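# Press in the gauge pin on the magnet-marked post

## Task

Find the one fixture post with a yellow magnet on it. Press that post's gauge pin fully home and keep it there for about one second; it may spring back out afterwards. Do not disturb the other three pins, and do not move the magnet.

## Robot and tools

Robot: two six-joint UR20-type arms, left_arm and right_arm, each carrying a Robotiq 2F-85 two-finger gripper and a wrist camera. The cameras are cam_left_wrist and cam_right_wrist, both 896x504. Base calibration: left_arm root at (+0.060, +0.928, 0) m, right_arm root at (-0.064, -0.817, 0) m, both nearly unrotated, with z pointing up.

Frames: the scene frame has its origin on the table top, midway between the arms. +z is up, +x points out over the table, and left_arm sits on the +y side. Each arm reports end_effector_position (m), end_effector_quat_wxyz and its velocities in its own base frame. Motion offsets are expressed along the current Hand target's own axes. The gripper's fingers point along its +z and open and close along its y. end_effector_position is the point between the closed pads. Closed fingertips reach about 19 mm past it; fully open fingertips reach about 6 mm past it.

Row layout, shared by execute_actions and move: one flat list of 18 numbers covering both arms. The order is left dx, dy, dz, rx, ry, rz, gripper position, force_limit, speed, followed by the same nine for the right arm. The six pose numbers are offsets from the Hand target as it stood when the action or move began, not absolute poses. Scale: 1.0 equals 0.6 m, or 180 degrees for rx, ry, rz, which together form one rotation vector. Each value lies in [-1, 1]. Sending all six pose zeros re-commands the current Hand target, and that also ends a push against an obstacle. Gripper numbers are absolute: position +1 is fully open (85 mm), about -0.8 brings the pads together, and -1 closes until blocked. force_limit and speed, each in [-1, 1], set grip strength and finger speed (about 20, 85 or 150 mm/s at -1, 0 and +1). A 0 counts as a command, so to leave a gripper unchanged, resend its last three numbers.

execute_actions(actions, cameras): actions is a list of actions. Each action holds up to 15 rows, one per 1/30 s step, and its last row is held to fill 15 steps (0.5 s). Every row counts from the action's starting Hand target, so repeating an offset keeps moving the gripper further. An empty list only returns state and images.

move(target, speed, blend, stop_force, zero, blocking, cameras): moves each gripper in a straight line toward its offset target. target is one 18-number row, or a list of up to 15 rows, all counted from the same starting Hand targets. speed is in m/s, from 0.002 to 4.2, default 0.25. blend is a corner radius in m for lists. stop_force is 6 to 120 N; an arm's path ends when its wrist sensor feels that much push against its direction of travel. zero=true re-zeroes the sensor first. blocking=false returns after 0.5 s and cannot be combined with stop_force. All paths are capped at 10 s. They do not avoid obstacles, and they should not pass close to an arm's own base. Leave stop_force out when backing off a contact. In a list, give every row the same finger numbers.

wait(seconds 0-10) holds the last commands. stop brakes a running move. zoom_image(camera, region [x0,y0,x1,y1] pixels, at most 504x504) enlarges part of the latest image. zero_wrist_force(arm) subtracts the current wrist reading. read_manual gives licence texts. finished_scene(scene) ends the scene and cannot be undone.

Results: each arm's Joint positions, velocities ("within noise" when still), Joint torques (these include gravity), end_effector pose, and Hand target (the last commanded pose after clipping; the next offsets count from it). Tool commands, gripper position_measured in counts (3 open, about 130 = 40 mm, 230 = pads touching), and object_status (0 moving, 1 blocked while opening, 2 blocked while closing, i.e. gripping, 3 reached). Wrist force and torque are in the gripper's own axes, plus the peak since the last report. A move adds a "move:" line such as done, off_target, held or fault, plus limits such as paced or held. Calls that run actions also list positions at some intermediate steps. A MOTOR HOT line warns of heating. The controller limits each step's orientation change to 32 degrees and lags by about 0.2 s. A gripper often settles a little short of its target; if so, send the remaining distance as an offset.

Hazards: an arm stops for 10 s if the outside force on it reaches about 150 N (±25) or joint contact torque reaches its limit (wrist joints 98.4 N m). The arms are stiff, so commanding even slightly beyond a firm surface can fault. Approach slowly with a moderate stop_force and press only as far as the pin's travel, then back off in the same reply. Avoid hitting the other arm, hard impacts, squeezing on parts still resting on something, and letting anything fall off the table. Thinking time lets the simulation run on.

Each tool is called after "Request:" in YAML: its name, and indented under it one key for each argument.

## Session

Request:
execute_actions:
  actions: []

Request:
zoom_image:
  camera: "cam_right_wrist"
  region: [150, 40, 450, 280]

Scene clock: 0.00 s.
left_arm: end_effector_position=(+1.6020, +0.5513, +0.3701) position_measured=3 object_status=3 end_effector_quat_wxyz=(-0.049, +0.940, +0.190, +0.279) | right_arm: end_effector_position=(+0.4481, +0.4679, +0.3319) position_measured=3 object_status=3 end_effector_quat_wxyz=(-0.272, +0.502, +0.649, +0.503)
Joint positions: left_arm=[0.193 -0.686 0.985 -2.439 -1.472 -3.319] | right_arm=[4.007 -1.969 -2.772 1.193 2.076 2.519]
Joint velocities: within noise
Joint torques (N m): no reading
Motor temperatures (°C): left_arm=[24 35 26 38 34 34] | right_arm=[28 35 36 37 34 38]
Wrist force (N): no reading
Wrist torque (N m): no reading
Wrist force, peak (N): no reading
Hand target: left_arm +1.6020, +0.5513, +0.3701; -0.049, +0.940, +0.190, +0.279 | right_arm +0.4481, +0.4679, +0.3319; -0.272, +0.502, +0.649, +0.503
Tool commands: left_gripper/position=+1.0 left_gripper/force_limit=+1.0 left_gripper/speed=+1.0 right_gripper/position=+1.0 right_gripper/force_limit=+1.0 right_gripper/speed=+1.0
camera_calibration:
cam_left_wrist: T_world_to_cam=[[0.280319, -0.958405, -0.0536817, 0.116011], [-0.933413, -0.259108, -0.248199, 1.75322], [0.223966, 0.119682, -0.967221, 0.0591923], [0, 0, 0, 1]] pos_world=[1.5907, 0.558373, 0.498626]
cam_right_wrist: T_world_to_cam=[[0.956613, -0.13676, 0.257272, -0.433465], [0.120637, -0.61784, -0.776995, 0.502422], [0.265214, 0.774319, -0.574535, -0.162484], [0, 0, 0, 1]] pos_world=[0.39714, 0.37695, 0.408545]

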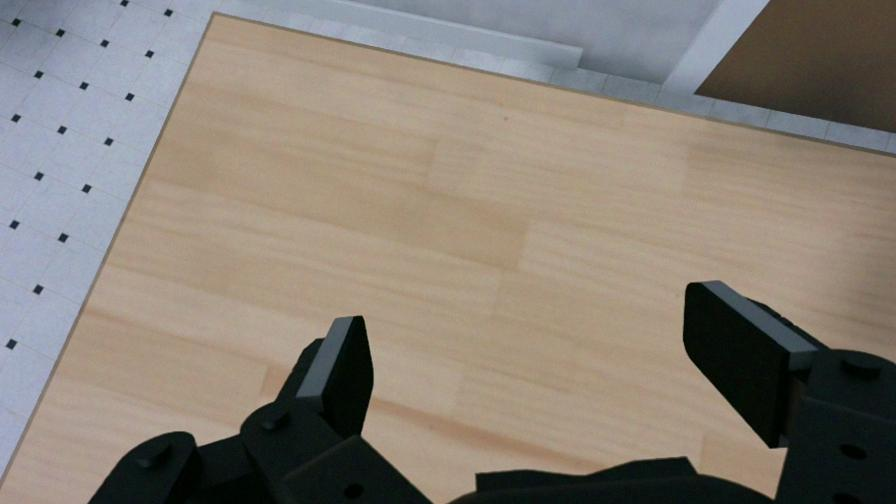

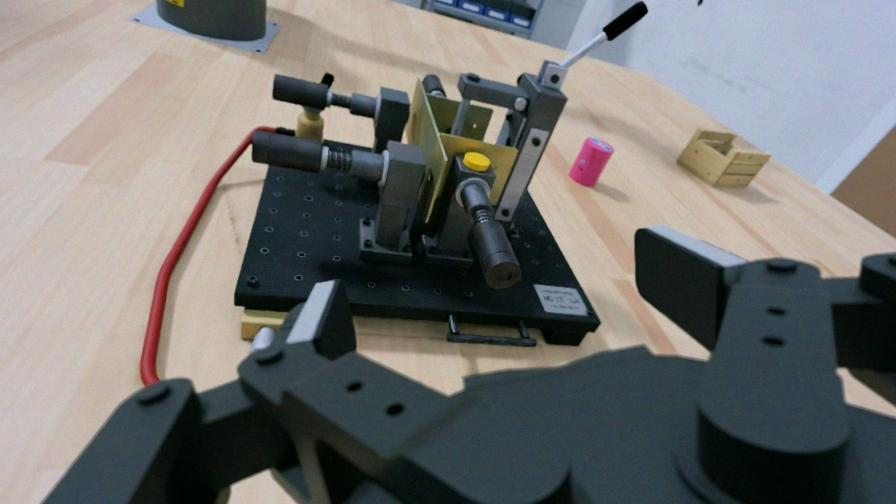

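Scaled by 1.680 from the camera's 896x504 image, which has a finer 1280x720 frame.

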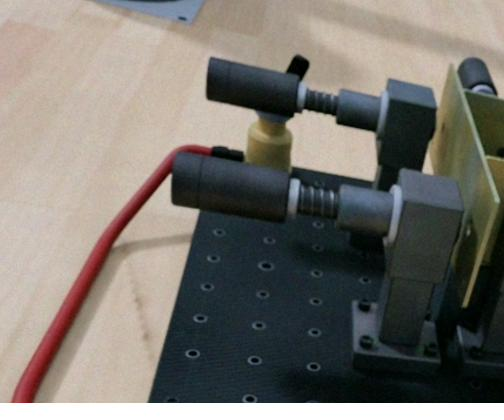

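Request:
zoom_image:
  camera: "cam_right_wrist"
  region: [420, 130, 560, 300]

Scaled by 2.965 from the camera's 896x504 image, which has a finer 1280x720 frame.

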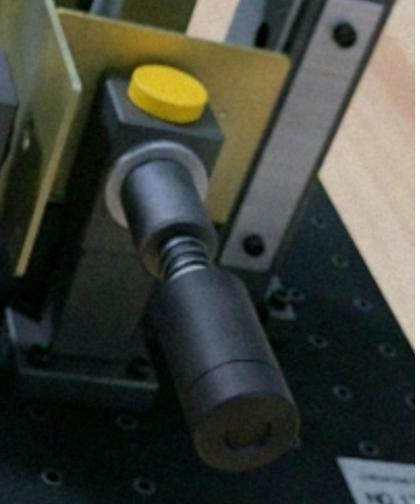

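Request:
move:
  target: [0,0,0,0,0,0,1,1,1,-0.2446,0.0638,0.2536,0.0476,0.0116,0.1146,-1,-1,0]
  speed: 0.3
  cameras: ["cam_right_wrist"]

Scene clock: 2.57 s.
left_arm: end_effector_position=(+1.6020, +0.5513, +0.3701) position_measured=3 object_status=3 end_effector_quat_wxyz=(-0.049, +0.940, +0.190, +0.279) | right_arm: end_effector_position=(+0.5576, +0.5528, +0.1678) position_measured=232 object_status=3 end_effector_quat_wxyz=(-0.406, +0.579, +0.579, +0.405)
Joint positions: left_arm=[0.193 -0.686 0.985 -2.439 -1.472 -3.319] | right_arm=[3.881 -2.323 -2.518 1.203 2.339 2.783]
Joint velocities: within noise
Joint torques (N m): left_arm=[2.26 -280.7 -105.27 -11.38 1.28 -0.02] | right_arm=[-20.6 126.93 19.4 13.03 8.78 4.01]
Motor temperatures (°C): left_arm=[24 35 26 38 34 34] | right_arm=[28 35 36 37 34 38]
Wrist force (N): left_arm=[0.4 0.0 -0.3] | right_arm=[-0.8 -0.2 0.7]
Wrist torque (N m): left_arm=[0.00 -0.05 0.00] | right_arm=[0.02 0.31 -0.30]
Wrist force, peak (N): left_arm=[0.7 -0.5 -0.3] | right_arm=[-3.2 1.9 2.8]
Hand target: left_arm +1.6020, +0.5513, +0.3701; -0.049, +0.940, +0.190, +0.279 | right_arm +0.5577, +0.5528, +0.1677; -0.406, +0.579, +0.579, +0.405
Off the commanded pose: left_arm 0.000 m, 0 deg | right_arm 0.000 m, 0 deg.
move: done
camera_calibration:
cam_right_wrist: T_world_to_cam=[[0.983932, -0.122234, -0.130142, -0.442585], [-0.177466, -0.589574, -0.787977, 0.566579], [0.0195891, 0.798412, -0.601793, -0.223279], [0, 0, 0, 1]] pos_world=[0.540396, 0.45821, 0.254485]
Images, in order (width x height): cam_right_wrist 896x504.

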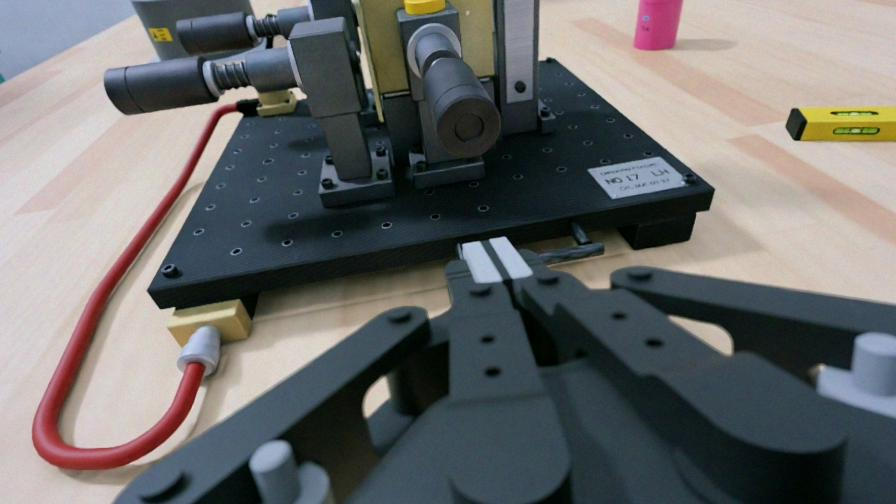

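Request:
zoom_image:
  camera: "cam_right_wrist"
  region: [380, 0, 580, 300]

Scaled by 1.680 from the camera's 896x504 image, which has a finer 1280x720 frame.

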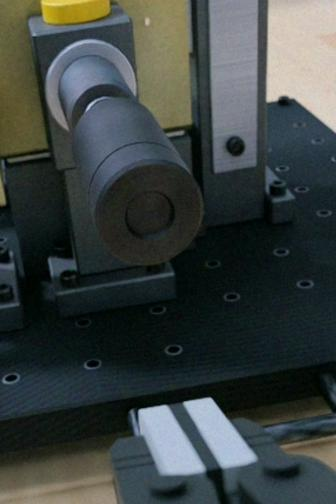

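Request:
move:
  target:
    - [0,0,0,0,0,0,1,1,1,0.0253,0.0167,0.0795,0,0,0,-1,-1,0]
    - [0,0,0,0,0,0,1,1,1,0.0538,0.0167,0.1578,0,0,0,-1,-1,0]
  speed: [0.15,0.06]
  stop_force: 30
  cameras: ["cam_right_wrist"]

Request:
zoom_image:
  camera: "cam_right_wrist"
  region: [380, 0, 600, 300]

Scene clock: 7.83 s.
left_arm: end_effector_position=(+1.6020, +0.5513, +0.3701) position_measured=3 object_status=3 end_effector_quat_wxyz=(-0.049, +0.940, +0.190, +0.279) | right_arm: end_effector_position=(+0.5677, +0.6529, +0.1657) position_measured=232 object_status=3 end_effector_quat_wxyz=(-0.406, +0.579, +0.579, +0.405)
Joint positions: left_arm=[0.193 -0.686 0.985 -2.439 -1.472 -3.319] | right_arm=[3.986 -2.323 -2.431 1.159 2.245 2.847]
Joint velocities: within noise
Joint torques (N m): left_arm=[3.21 -281.41 -109.35 -11.21 3.15 1.07] | right_arm=[19.4 161.94 19.77 3.21 -3.03 5.36]
Motor temperatures (°C): left_arm=[24 35 26 38 34 34] | right_arm=[28 35 36 37 34 38]
Wrist force (N): left_arm=[0.4 0.2 -0.2] | right_arm=[-0.7 0.0 0.3]
Wrist torque (N m): left_arm=[0.05 -0.05 0.00] | right_arm=[0.14 0.25 -0.21]
Wrist force, peak (N): left_arm=[0.7 -0.2 -0.2] | right_arm=[-1.6 -0.1 -1.4]
Hand target: left_arm +1.6020, +0.5513, +0.3701; -0.049, +0.940, +0.190, +0.279 | right_arm +0.5677, +0.6528, +0.1657; -0.406, +0.579, +0.579, +0.405
Off the commanded pose: left_arm 0.000 m, 0 deg | right_arm 0.000 m, 0 deg.
move: done
camera_calibration:
cam_right_wrist: T_world_to_cam=[[0.983934, -0.122136, -0.130218, -0.440597], [-0.177466, -0.589478, -0.788049, 0.625698], [0.0194885, 0.798498, -0.601682, -0.304683], [0, 0, 0, 1]] pos_world=[0.550496, 0.55831, 0.252385]
Images, in order (width x height): cam_right_wrist 896x504.

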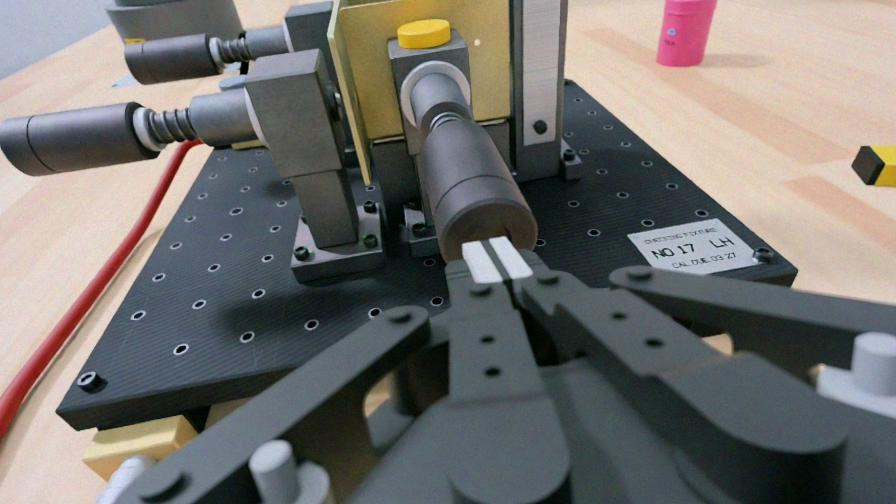

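Scaled by 1.680 from the camera's 896x504 image, which has a finer 1280x720 frame.

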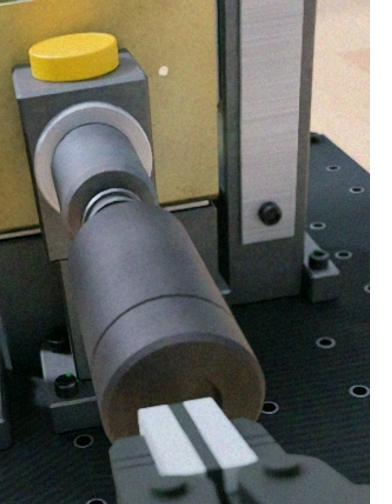

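Request:
move:
  target:
    - [0,0,0,0,0,0,1,1,1,0.0103,0,0.0282,0,0,0,-1,-1,0]
    - [0,0,0,0,0,0,1,1,1,0.0257,0,0.0705,0,0,0,-1,-1,0]
  speed: [0.04,0.007]
  stop_force: 30
  cameras: ["cam_right_wrist"]

Request:
zoom_image:
  camera: "cam_right_wrist"
  region: [380, 0, 600, 300]

Scene clock: 11.23 s.
left_arm: end_effector_position=(+1.6020, +0.5513, +0.3701) position_measured=3 object_status=3 end_effector_quat_wxyz=(-0.049, +0.940, +0.190, +0.279) | right_arm: end_effector_position=(+0.5677, +0.6807, +0.1657) position_measured=232 object_status=3 end_effector_quat_wxyz=(-0.406, +0.579, +0.579, +0.405)
Joint positions: left_arm=[0.193 -0.686 0.985 -2.439 -1.472 -3.319] | right_arm=[4.015 -2.323 -2.408 1.145 2.219 2.863]
Joint velocities: within noise
Joint torques (N m): left_arm=[6.07 -289.74 -111.48 -11.04 3.93 1.96] | right_arm=[-5.06 135.34 15.87 8.38 4.91 -7.49]
Motor temperatures (°C): left_arm=[24 35 26 38 34 34] | right_arm=[28 35 36 37 34 38]
Wrist force (N): left_arm=[0.2 -0.1 0.0] | right_arm=[-7.4 -7.1 -37.5]
Wrist torque (N m): left_arm=[-0.01 -0.02 0.00] | right_arm=[0.28 0.45 -0.22]
Wrist force, peak (N): left_arm=[0.7 -0.3 -0.4] | right_arm=[-14.6 -6.7 -61.0]
Hand target: left_arm +1.6020, +0.5513, +0.3701; -0.049, +0.940, +0.190, +0.279 | right_arm +0.5677, +0.6807, +0.1657; -0.406, +0.579, +0.579, +0.405 (not the last commanded pose)
Off the commanded pose: left_arm 0.000 m, 0 deg | right_arm 0.017 m, 0 deg.
move: contact (right_arm); path passed 1 of 2 targets
camera_calibration:
cam_right_wrist: T_world_to_cam=[[0.983934, -0.122136, -0.130218, -0.437189], [-0.177466, -0.589478, -0.788049, 0.642144], [0.0194885, 0.798498, -0.601682, -0.326961], [0, 0, 0, 1]] pos_world=[0.550496, 0.58621, 0.252385]
Images, in order (width x height): cam_right_wrist 896x504.

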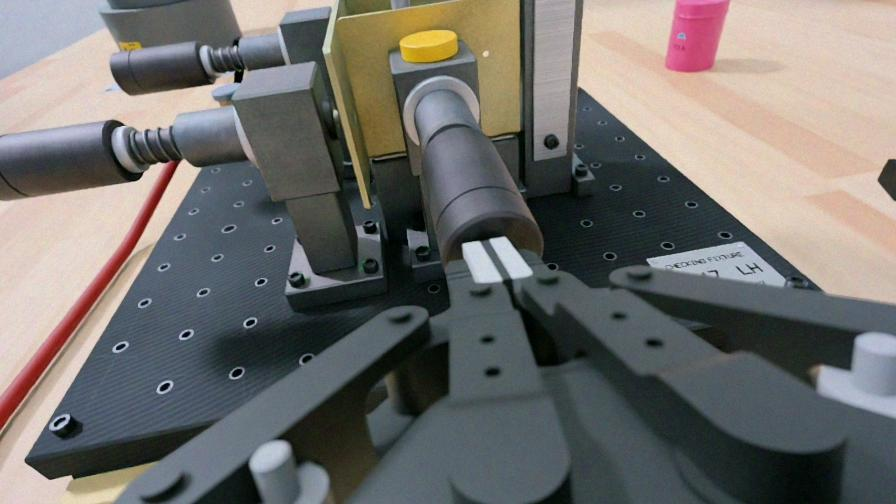

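Scaled by 1.680 from the camera's 896x504 image, which has a finer 1280x720 frame.

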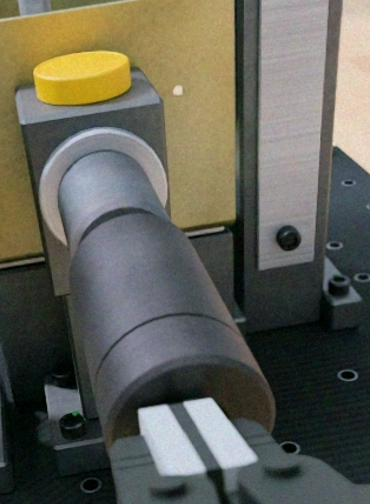

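Request:
wait:
  seconds: 1.0
  cameras: ["cam_right_wrist"]

Request:
move:
  target: [0,0,0,0,0,0,1,1,1,-0.0399,0,-0.1097,0,0,0,-1,-1,0]
  speed: 0.1
  cameras: ["cam_right_wrist"]

Scene clock: 12.43 s.
left_arm: end_effector_position=(+1.6020, +0.5513, +0.3701) position_measured=3 object_status=3 end_effector_quat_wxyz=(-0.049, +0.940, +0.190, +0.279) | right_arm: end_effector_position=(+0.5677, +0.6807, +0.1657) position_measured=232 object_status=3 end_effector_quat_wxyz=(-0.406, +0.579, +0.579, +0.405)
Joint positions: left_arm=[0.193 -0.686 0.985 -2.439 -1.472 -3.319] | right_arm=[4.015 -2.323 -2.408 1.145 2.219 2.863]
Joint velocities: within noise
Joint torques (N m): left_arm=[4.21 -287.34 -113.28 -11.06 4.3 2.71] | right_arm=[-0.56 140.05 15.36 9.19 4.24 -7.26]
Motor temperatures (°C): left_arm=[24 35 26 38 34 34] | right_arm=[28 35 36 37 34 38]
Wrist force (N): left_arm=[0.4 0.1 -0.3] | right_arm=[-6.4 -7.1 -35.3]
Wrist torque (N m): left_arm=[0.02 -0.06 0.00] | right_arm=[0.28 0.44 -0.22]
Wrist force, peak (N): left_arm=[0.4 -0.5 -0.2] | right_arm=[-7.4 -7.2 -37.4]
Hand target: left_arm +1.6020, +0.5513, +0.3701; -0.049, +0.940, +0.190, +0.279 | right_arm +0.5677, +0.6807, +0.1657; -0.406, +0.579, +0.579, +0.405 (not the last commanded pose)
Tool commands: left_gripper/position=+1.0 left_gripper/force_limit=+1.0 left_gripper/speed=+1.0 right_gripper/position=-1.0 right_gripper/force_limit=-1.0 right_gripper/speed=+0.0
Off the commanded pose: left_arm 0.000 m, 0 deg | right_arm 0.017 m, 0 deg.
wait: 1.00 s; at rest from the start
camera_calibration:
cam_right_wrist: T_world_to_cam=[[0.983934, -0.122136, -0.130218, -0.437201], [-0.177466, -0.589478, -0.788049, 0.642085], [0.0194885, 0.798498, -0.601682, -0.326881], [0, 0, 0, 1]] pos_world=[0.550496, 0.58611, 0.252385]
Images, in order (width x height): cam_right_wrist 896x504.

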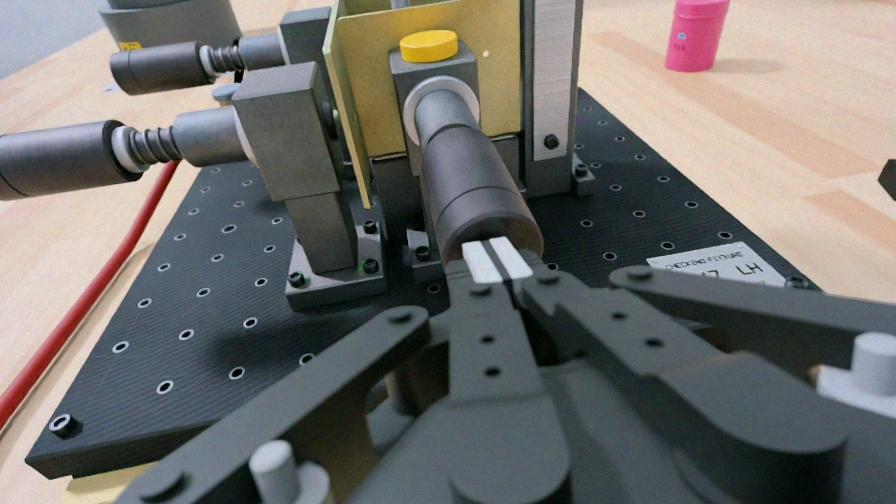

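Scene clock: 13.60 s.
left_arm: end_effector_position=(+1.6020, +0.5513, +0.3701) position_measured=3 object_status=3 end_effector_quat_wxyz=(-0.049, +0.940, +0.190, +0.279) | right_arm: end_effector_position=(+0.5677, +0.6108, +0.1658) position_measured=232 object_status=3 end_effector_quat_wxyz=(-0.406, +0.579, +0.579, +0.405)
Joint positions: left_arm=[0.193 -0.686 0.985 -2.439 -1.472 -3.319] | right_arm=[3.94 -2.323 -2.464 1.174 2.286 2.82]
Joint velocities: within noise
Joint torques (N m): left_arm=[4.62 -279.46 -113.06 -10.6 4.32 2.32] | right_arm=[-18.39 130.09 -19.69 13.74 6.87 -7.2]
Motor temperatures (°C): left_arm=[24 35 26 38 34 34] | right_arm=[28 35 36 37 34 38]
Wrist force (N): left_arm=[0.5 0.1 -0.2] | right_arm=[-0.8 0.4 -0.2]
Wrist torque (N m): left_arm=[0.02 -0.07 0.00] | right_arm=[0.18 0.28 -0.30]
Wrist force, peak (N): left_arm=[0.7 -0.1 0.1] | right_arm=[-6.0 -7.2 -34.7]
Hand target: left_arm +1.6020, +0.5513, +0.3701; -0.049, +0.940, +0.190, +0.279 | right_arm +0.5677, +0.6107, +0.1657; -0.406, +0.579, +0.579, +0.405
Off the commanded pose: left_arm 0.000 m, 0 deg | right_arm 0.000 m, 0 deg.
move: done
camera_calibration:
cam_right_wrist: T_world_to_cam=[[0.983934, -0.122124, -0.130226, -0.445718], [-0.177463, -0.58943, -0.788086, 0.601002], [0.0194852, 0.798535, -0.601633, -0.271115], [0, 0, 0, 1]] pos_world=[0.550496, 0.516311, 0.252485]
Images, in order (width x height): cam_right_wrist 896x504.

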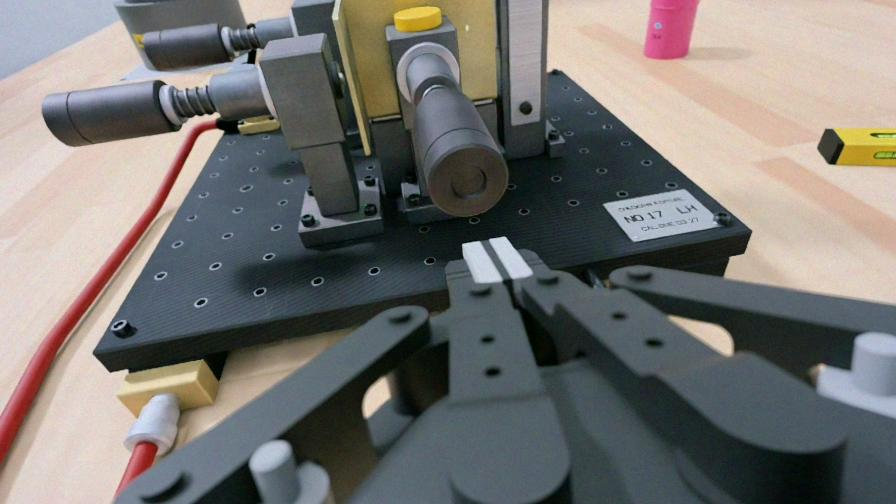

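Request:
finished_scene:
  scene: 2

The scene is finished: the task was done.


## Next scene

The same job, from a new start.

Request:
execute_actions:
  actions: []

Scene clock: 0.00 s.
left_arm: end_effector_position=(+0.3071, -0.4220, +0.1602) position_measured=3 object_status=3 end_effector_quat_wxyz=(+0.066, +0.956, -0.074, +0.275) | right_arm: end_effector_position=(+0.4900, -0.3027, +0.2369) position_measured=3 object_status=3 end_effector_quat_wxyz=(+0.548, -0.467, -0.511, -0.471)
Joint positions: left_arm=[-1.763 -1.739 2.857 -2.766 -1.003 1.555] | right_arm=[2.511 -2.074 -2.06 -2.212 2.389 -0.015]
Joint velocities: within noise
Joint torques (N m): no reading
Motor temperatures (°C): left_arm=[24 35 26 38 34 33] | right_arm=[28 35 35 36 33 38]
Wrist force (N): no reading
Wrist torque (N m): no reading
Wrist force, peak (N): no reading
Hand target: left_arm +0.3071, -0.4220, +0.1602; +0.066, +0.956, -0.074, +0.275 | right_arm +0.4900, -0.3027, +0.2369; +0.548, -0.467, -0.511, -0.471
Tool commands: left_gripper/position=+1.0 left_gripper/force_limit=+1.0 left_gripper/speed=+1.0 right_gripper/position=+1.0 right_gripper/force_limit=+1.0 right_gripper/speed=+1.0
camera_calibration:
cam_left_wrist: T_world_to_cam=[[-0.285835, -0.958093, 0.0188626, -0.30276], [-0.929607, 0.27245, -0.248197, 0.463413], [0.232657, -0.0884782, -0.968526, 0.172428], [0, 0, 0, 1]] pos_world=[0.304136, -0.401073, 0.28773]
cam_right_wrist: T_world_to_cam=[[0.978979, 0.0562001, -0.196068, -0.399553], [-0.174505, -0.266853, -0.947807, 0.238768], [-0.105588, 0.962097, -0.251436, 0.530477], [0, 0, 0, 1]] pos_world=[0.488832, -0.424199, 0.281347]

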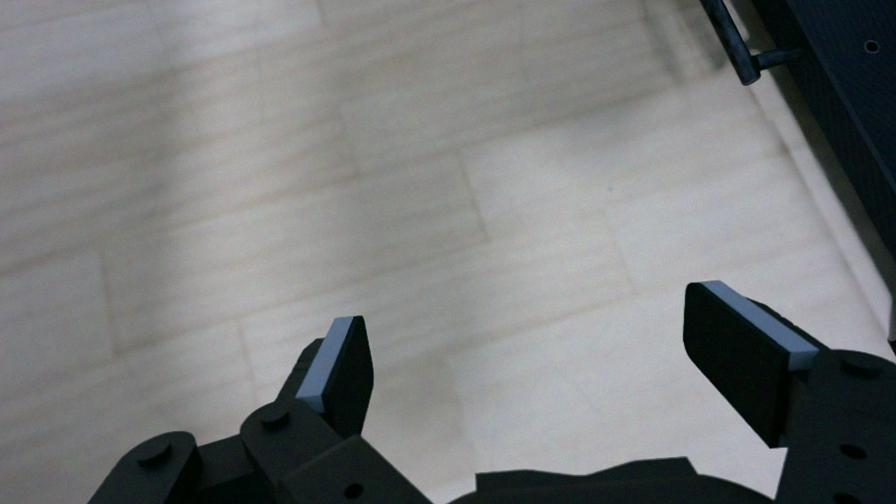

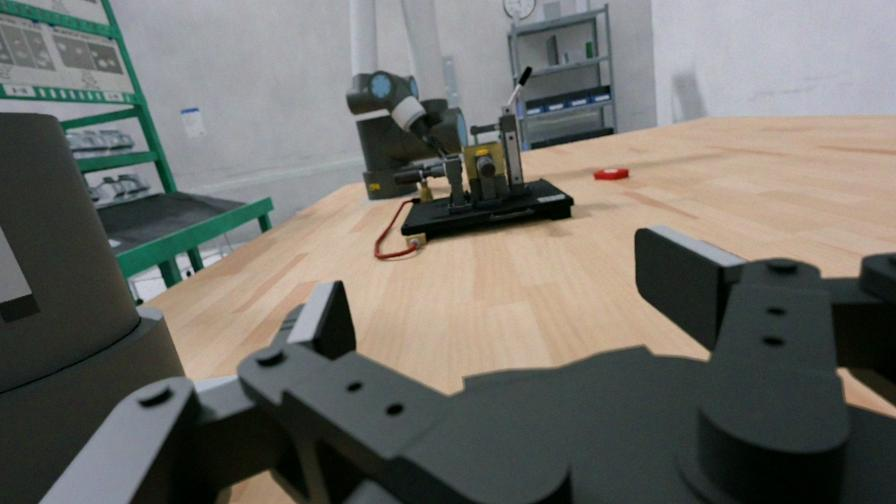

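Request:
zoom_image:
  camera: "cam_right_wrist"
  region: [360, 50, 600, 260]

Scaled by 2.100 from the camera's 896x504 image, which has a finer 1280x720 frame.

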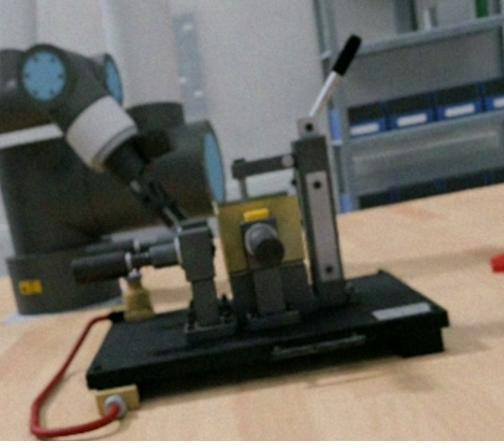

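Request:
move:
  target: [0,0,0,0,0,0,1,1,1,0.068,0.1295,0.962,-0.0398,-0.1239,-0.0036,-1,-1,0]
  speed: 0.45
  cameras: ["cam_right_wrist"]

Request:
zoom_image:
  camera: "cam_right_wrist"
  region: [320, 0, 620, 240]

Scene clock: 6.30 s.
left_arm: end_effector_position=(+0.3071, -0.4220, +0.1602) position_measured=3 object_status=3 end_effector_quat_wxyz=(+0.066, +0.956, -0.074, +0.275) | right_arm: end_effector_position=(+0.4991, +0.2776, +0.3000) position_measured=232 object_status=3 end_effector_quat_wxyz=(-0.406, +0.579, +0.579, +0.405)
Joint positions: left_arm=[-1.763 -1.739 2.857 -2.766 -1.003 1.555] | right_arm=[3.477 -1.951 -2.733 0.705 2.663 2.364]
Joint velocities: within noise
Joint torques (N m): left_arm=[3.48 -3.99 -60.09 -8.33 3.25 -0.7] | right_arm=[20.66 71.52 2.89 13.33 -1.05 7.21]
Motor temperatures (°C): left_arm=[24 35 26 38 34 33] | right_arm=[28 35 35 36 33 38]
Wrist force (N): left_arm=[-0.1 0.1 0.0] | right_arm=[0.9 -0.2 0.3]
Wrist torque (N m): left_arm=[0.02 0.03 0.00] | right_arm=[0.10 -0.01 -0.15]
Wrist force, peak (N): left_arm=[0.4 0.1 -0.4] | right_arm=[0.9 2.5 4.7]
Hand target: left_arm +0.3071, -0.4220, +0.1602; +0.066, +0.956, -0.074, +0.275 | right_arm +0.4991, +0.2776, +0.2999; -0.406, +0.579, +0.579, +0.405
Off the commanded pose: left_arm 0.000 m, 0 deg | right_arm 0.000 m, 0 deg.
move: done
camera_calibration:
cam_right_wrist: T_world_to_cam=[[0.984123, -0.121079, -0.129779, -0.401918], [-0.176473, -0.589359, -0.788361, 0.49767], [0.0189677, 0.798746, -0.601369, 0.0771595], [0, 0, 0, 1]] pos_world=[0.481898, 0.183012, 0.386585]
Images, in order (width x height): cam_right_wrist 896x504.

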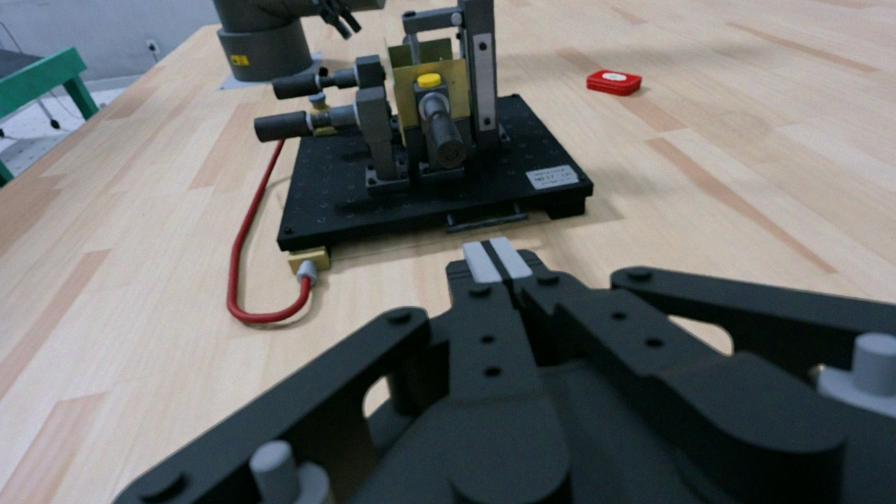

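Scaled by 1.680 from the camera's 896x504 image, which has a finer 1280x720 frame.

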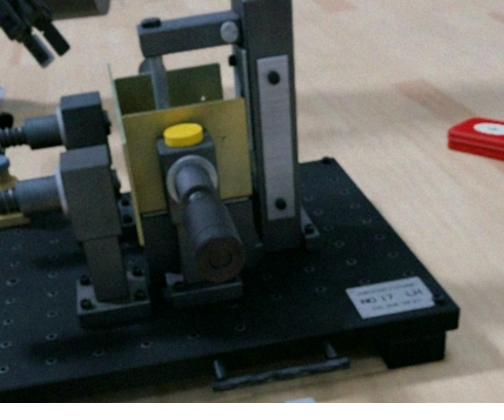

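Request:
move:
  target: [0,0,0,0,0,0,1,1,1,-0.0662,0.0367,0.4738,0,0,0,-1,-1,0]
  speed: 0.35
  cameras: ["cam_right_wrist"]

Request:
zoom_image:
  camera: "cam_right_wrist"
  region: [380, 0, 580, 300]

Scene clock: 8.17 s.
left_arm: end_effector_position=(+0.3071, -0.4220, +0.1602) position_measured=3 object_status=3 end_effector_quat_wxyz=(+0.066, +0.956, -0.074, +0.275) | right_arm: end_effector_position=(+0.5208, +0.5311, +0.1655) position_measured=232 object_status=3 end_effector_quat_wxyz=(-0.406, +0.579, +0.579, +0.405)
Joint positions: left_arm=[-1.763 -1.739 2.857 -2.766 -1.003 1.555] | right_arm=[3.897 -2.345 -2.576 1.291 2.325 2.793]
Joint velocities: within noise
Joint torques (N m): left_arm=[6.02 -9.76 -61.43 -7.78 4.01 -0.94] | right_arm=[20.9 118.88 4.8 12.88 -1.27 5.73]
Motor temperatures (°C): left_arm=[24 35 26 38 34 33] | right_arm=[28 35 35 36 33 38]
Wrist force (N): left_arm=[0.0 -0.1 -0.1] | right_arm=[-0.6 0.5 0.9]
Wrist torque (N m): left_arm=[-0.02 0.01 0.01] | right_arm=[0.32 0.17 -0.12]
Wrist force, peak (N): left_arm=[0.0 -0.2 -0.4] | right_arm=[-0.7 0.7 4.9]
Hand target: left_arm +0.3071, -0.4220, +0.1602; +0.066, +0.956, -0.074, +0.275 | right_arm +0.5208, +0.5312, +0.1654; -0.406, +0.579, +0.579, +0.405
Off the commanded pose: left_arm 0.000 m, 0 deg | right_arm 0.000 m, 0 deg.
move: done
camera_calibration:
cam_right_wrist: T_world_to_cam=[[0.984101, -0.121224, -0.129805, -0.41004], [-0.176581, -0.58933, -0.788359, 0.545005], [0.0190697, 0.798746, -0.601366, -0.206612], [0, 0, 0, 1]] pos_world=[0.503698, 0.436512, 0.252185]
Images, in order (width x height): cam_right_wrist 896x504.

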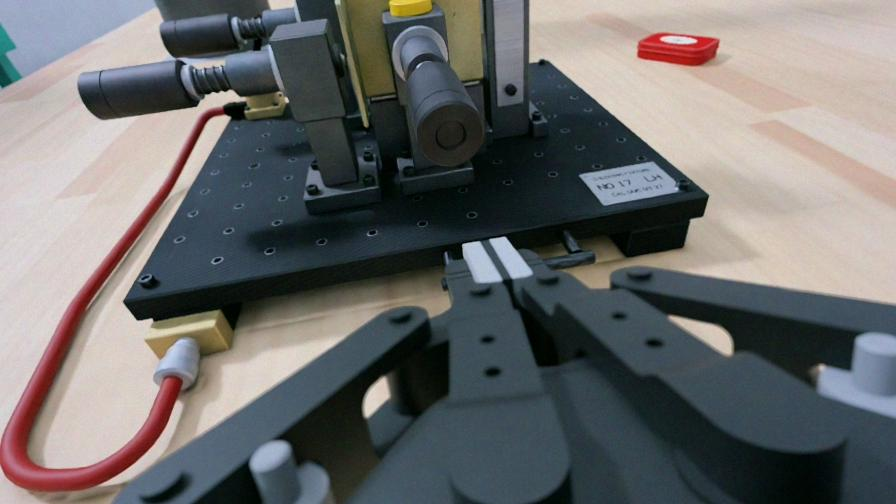

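Scaled by 1.680 from the camera's 896x504 image, which has a finer 1280x720 frame.

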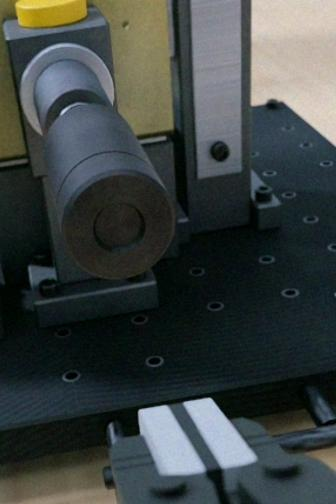

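Request:
move:
  target:
    - [0,0,0,0,0,0,1,1,1,0.0428,0.0017,0.1175,0,0,0,-1,-1,0]
    - [0,0,0,0,0,0,1,1,1,0.057,0.0017,0.1567,0,0,0,-1,-1,0]
    - [0,0,0,0,0,0,1,1,1,0.0798,0.0017,0.2193,0,0,0,-1,-1,0]
  speed: [0.15,0.05,0.007]
  stop_force: 30
  cameras: ["cam_right_wrist"]

Request:
zoom_image:
  camera: "cam_right_wrist"
  region: [380, 0, 600, 300]

Scene clock: 13.40 s.
left_arm: end_effector_position=(+0.3071, -0.4220, +0.1602) position_measured=3 object_status=3 end_effector_quat_wxyz=(+0.066, +0.956, -0.074, +0.275) | right_arm: end_effector_position=(+0.5217, +0.6488, +0.1655) position_measured=232 object_status=3 end_effector_quat_wxyz=(-0.406, +0.579, +0.579, +0.405)
Joint positions: left_arm=[-1.763 -1.739 2.857 -2.766 -1.003 1.555] | right_arm=[4.039 -2.331 -2.486 1.24 2.198 2.875]
Joint velocities: within noise
Joint torques (N m): left_arm=[5.89 -12.8 -62.72 -7.23 4.63 -1.15] | right_arm=[-3.44 147.98 12.5 9.96 4.43 -7.03]
Motor temperatures (°C): left_arm=[24 35 26 38 34 33] | right_arm=[28 35 35 36 33 38]
Wrist force (N): left_arm=[0.0 -0.2 -0.1] | right_arm=[-9.9 -6.3 -33.3]
Wrist torque (N m): left_arm=[-0.02 0.00 0.00] | right_arm=[0.65 -0.03 -0.09]
Wrist force, peak (N): left_arm=[0.5 0.1 -0.3] | right_arm=[-16.8 -5.6 -58.3]
Hand target: left_arm +0.3071, -0.4220, +0.1602; +0.066, +0.956, -0.074, +0.275 | right_arm +0.5217, +0.6488, +0.1654; -0.406, +0.579, +0.579, +0.405 (not the last commanded pose)
Off the commanded pose: left_arm 0.000 m, 0 deg | right_arm 0.022 m, 0 deg.
move: contact (right_arm); path passed 2 of 3 targets
camera_calibration:
cam_right_wrist: T_world_to_cam=[[0.984104, -0.121195, -0.12981, -0.396686], [-0.176565, -0.589221, -0.788443, 0.614403], [0.0190687, 0.79883, -0.601254, -0.300777], [0, 0, 0, 1]] pos_world=[0.504598, 0.554213, 0.252085]
Images, in order (width x height): cam_right_wrist 896x504.

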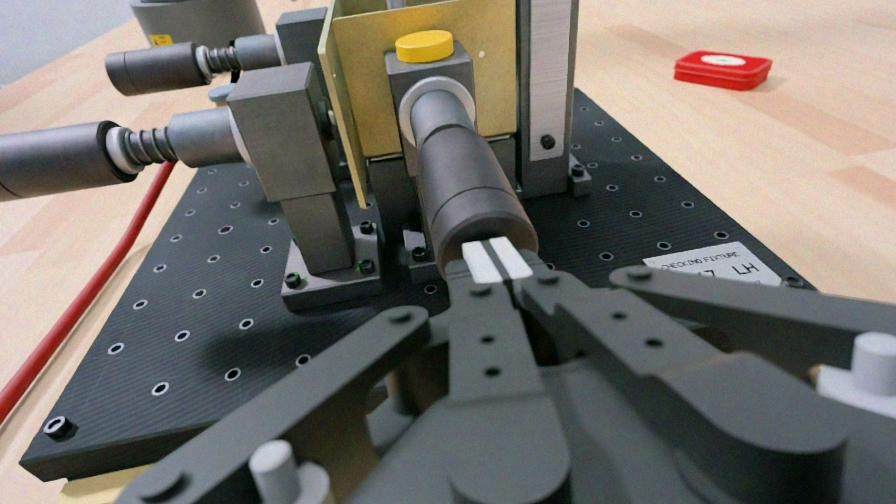

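Scaled by 1.680 from the camera's 896x504 image, which has a finer 1280x720 frame.

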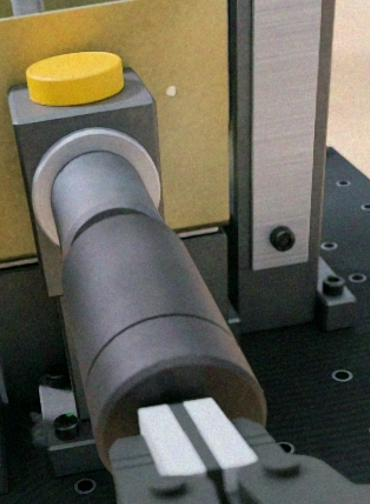

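Fully in. Hold, then release gently.

Request:
wait:
  seconds: 1.0
  cameras: []

Request:
move:
  target: [0,0,0,0,0,0,1,1,1,-0.0342,0,-0.094,0,0,0,-1,-1,0]
  speed: 0.1
  cameras: ["cam_right_wrist"]

Scene clock: 14.57 s.
left_arm: end_effector_position=(+0.3071, -0.4220, +0.1602) position_measured=3 object_status=3 end_effector_quat_wxyz=(+0.066, +0.956, -0.074, +0.275) | right_arm: end_effector_position=(+0.5217, +0.6488, +0.1654) position_measured=232 object_status=3 end_effector_quat_wxyz=(-0.406, +0.579, +0.579, +0.405)
Joint positions: left_arm=[-1.763 -1.739 2.857 -2.766 -1.003 1.555] | right_arm=[4.039 -2.331 -2.486 1.24 2.198 2.875]
Joint velocities: within noise
Joint torques (N m): left_arm=[14.13 -6.09 -65.31 -8 3.68 -0.39] | right_arm=[-1.9 136.04 11.21 9.92 4.07 -7.64]
Motor temperatures (°C): left_arm=[24 35 26 38 34 33] | right_arm=[28 35 35 36 33 38]
Wrist force (N): left_arm=[0.1 0.0 -0.1] | right_arm=[-9.1 -6.3 -31.2]
Wrist torque (N m): left_arm=[0.00 -0.01 0.00] | right_arm=[0.66 -0.03 -0.09]
Wrist force, peak (N): left_arm=[0.2 0.1 -0.4] | right_arm=[-9.7 -6.0 -33.2]
Hand target: left_arm +0.3071, -0.4220, +0.1602; +0.066, +0.956, -0.074, +0.275 | right_arm +0.5217, +0.6488, +0.1654; -0.406, +0.579, +0.579, +0.405 (not the last commanded pose)
Tool commands: left_gripper/position=+1.0 left_gripper/force_limit=+1.0 left_gripper/speed=+1.0 right_gripper/position=-1.0 right_gripper/force_limit=-1.0 right_gripper/speed=+0.0
Off the commanded pose: left_arm 0.000 m, 0 deg | right_arm 0.022 m, 0 deg.
wait: 1.00 s; at rest from the start
No camera images: "cameras" was empty.

Scene clock: 15.63 s.
left_arm: end_effector_position=(+0.3071, -0.4220, +0.1602) position_measured=3 object_status=3 end_effector_quat_wxyz=(+0.066, +0.956, -0.074, +0.275) | right_arm: end_effector_position=(+0.5218, +0.5889, +0.1654) position_measured=232 object_status=3 end_effector_quat_wxyz=(-0.406, +0.579, +0.579, +0.405)
Joint positions: left_arm=[-1.763 -1.739 2.857 -2.766 -1.003 1.555] | right_arm=[3.971 -2.337 -2.533 1.27 2.259 2.838]
Joint velocities: within noise
Joint torques (N m): left_arm=[12.94 -4.9 -67.5 -7.58 3.97 -0.75] | right_arm=[-23.56 116.86 -19.36 13.09 5.69 -8.44]
Motor temperatures (°C): left_arm=[24 35 26 38 34 33] | right_arm=[28 35 35 36 33 38]
Wrist force (N): left_arm=[-0.1 0.0 -0.2] | right_arm=[-0.2 -0.1 1.1]
Wrist torque (N m): left_arm=[0.01 0.02 0.00] | right_arm=[0.32 0.02 -0.05]
Wrist force, peak (N): left_arm=[0.0 0.3 -0.4] | right_arm=[-8.4 -6.4 -30.9]
Hand target: left_arm +0.3071, -0.4220, +0.1602; +0.066, +0.956, -0.074, +0.275 | right_arm +0.5218, +0.5888, +0.1654; -0.406, +0.579, +0.579, +0.405
Off the commanded pose: left_arm 0.000 m, 0 deg | right_arm 0.000 m, 0 deg.
move: done
camera_calibration:
cam_right_wrist: T_world_to_cam=[[0.984104, -0.121195, -0.12981, -0.403946], [-0.176565, -0.589221, -0.788443, 0.579108], [0.0190687, 0.79883, -0.601254, -0.252927], [0, 0, 0, 1]] pos_world=[0.504598, 0.494313, 0.252085]
Images, in order (width x height): cam_right_wrist 896x504.

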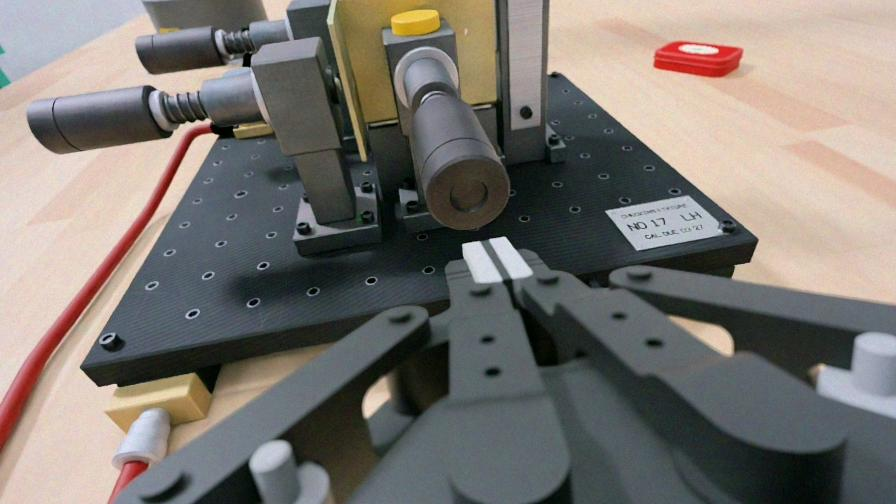

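Request:
finished_scene:
  scene: 3

The scene is finished: the task was done.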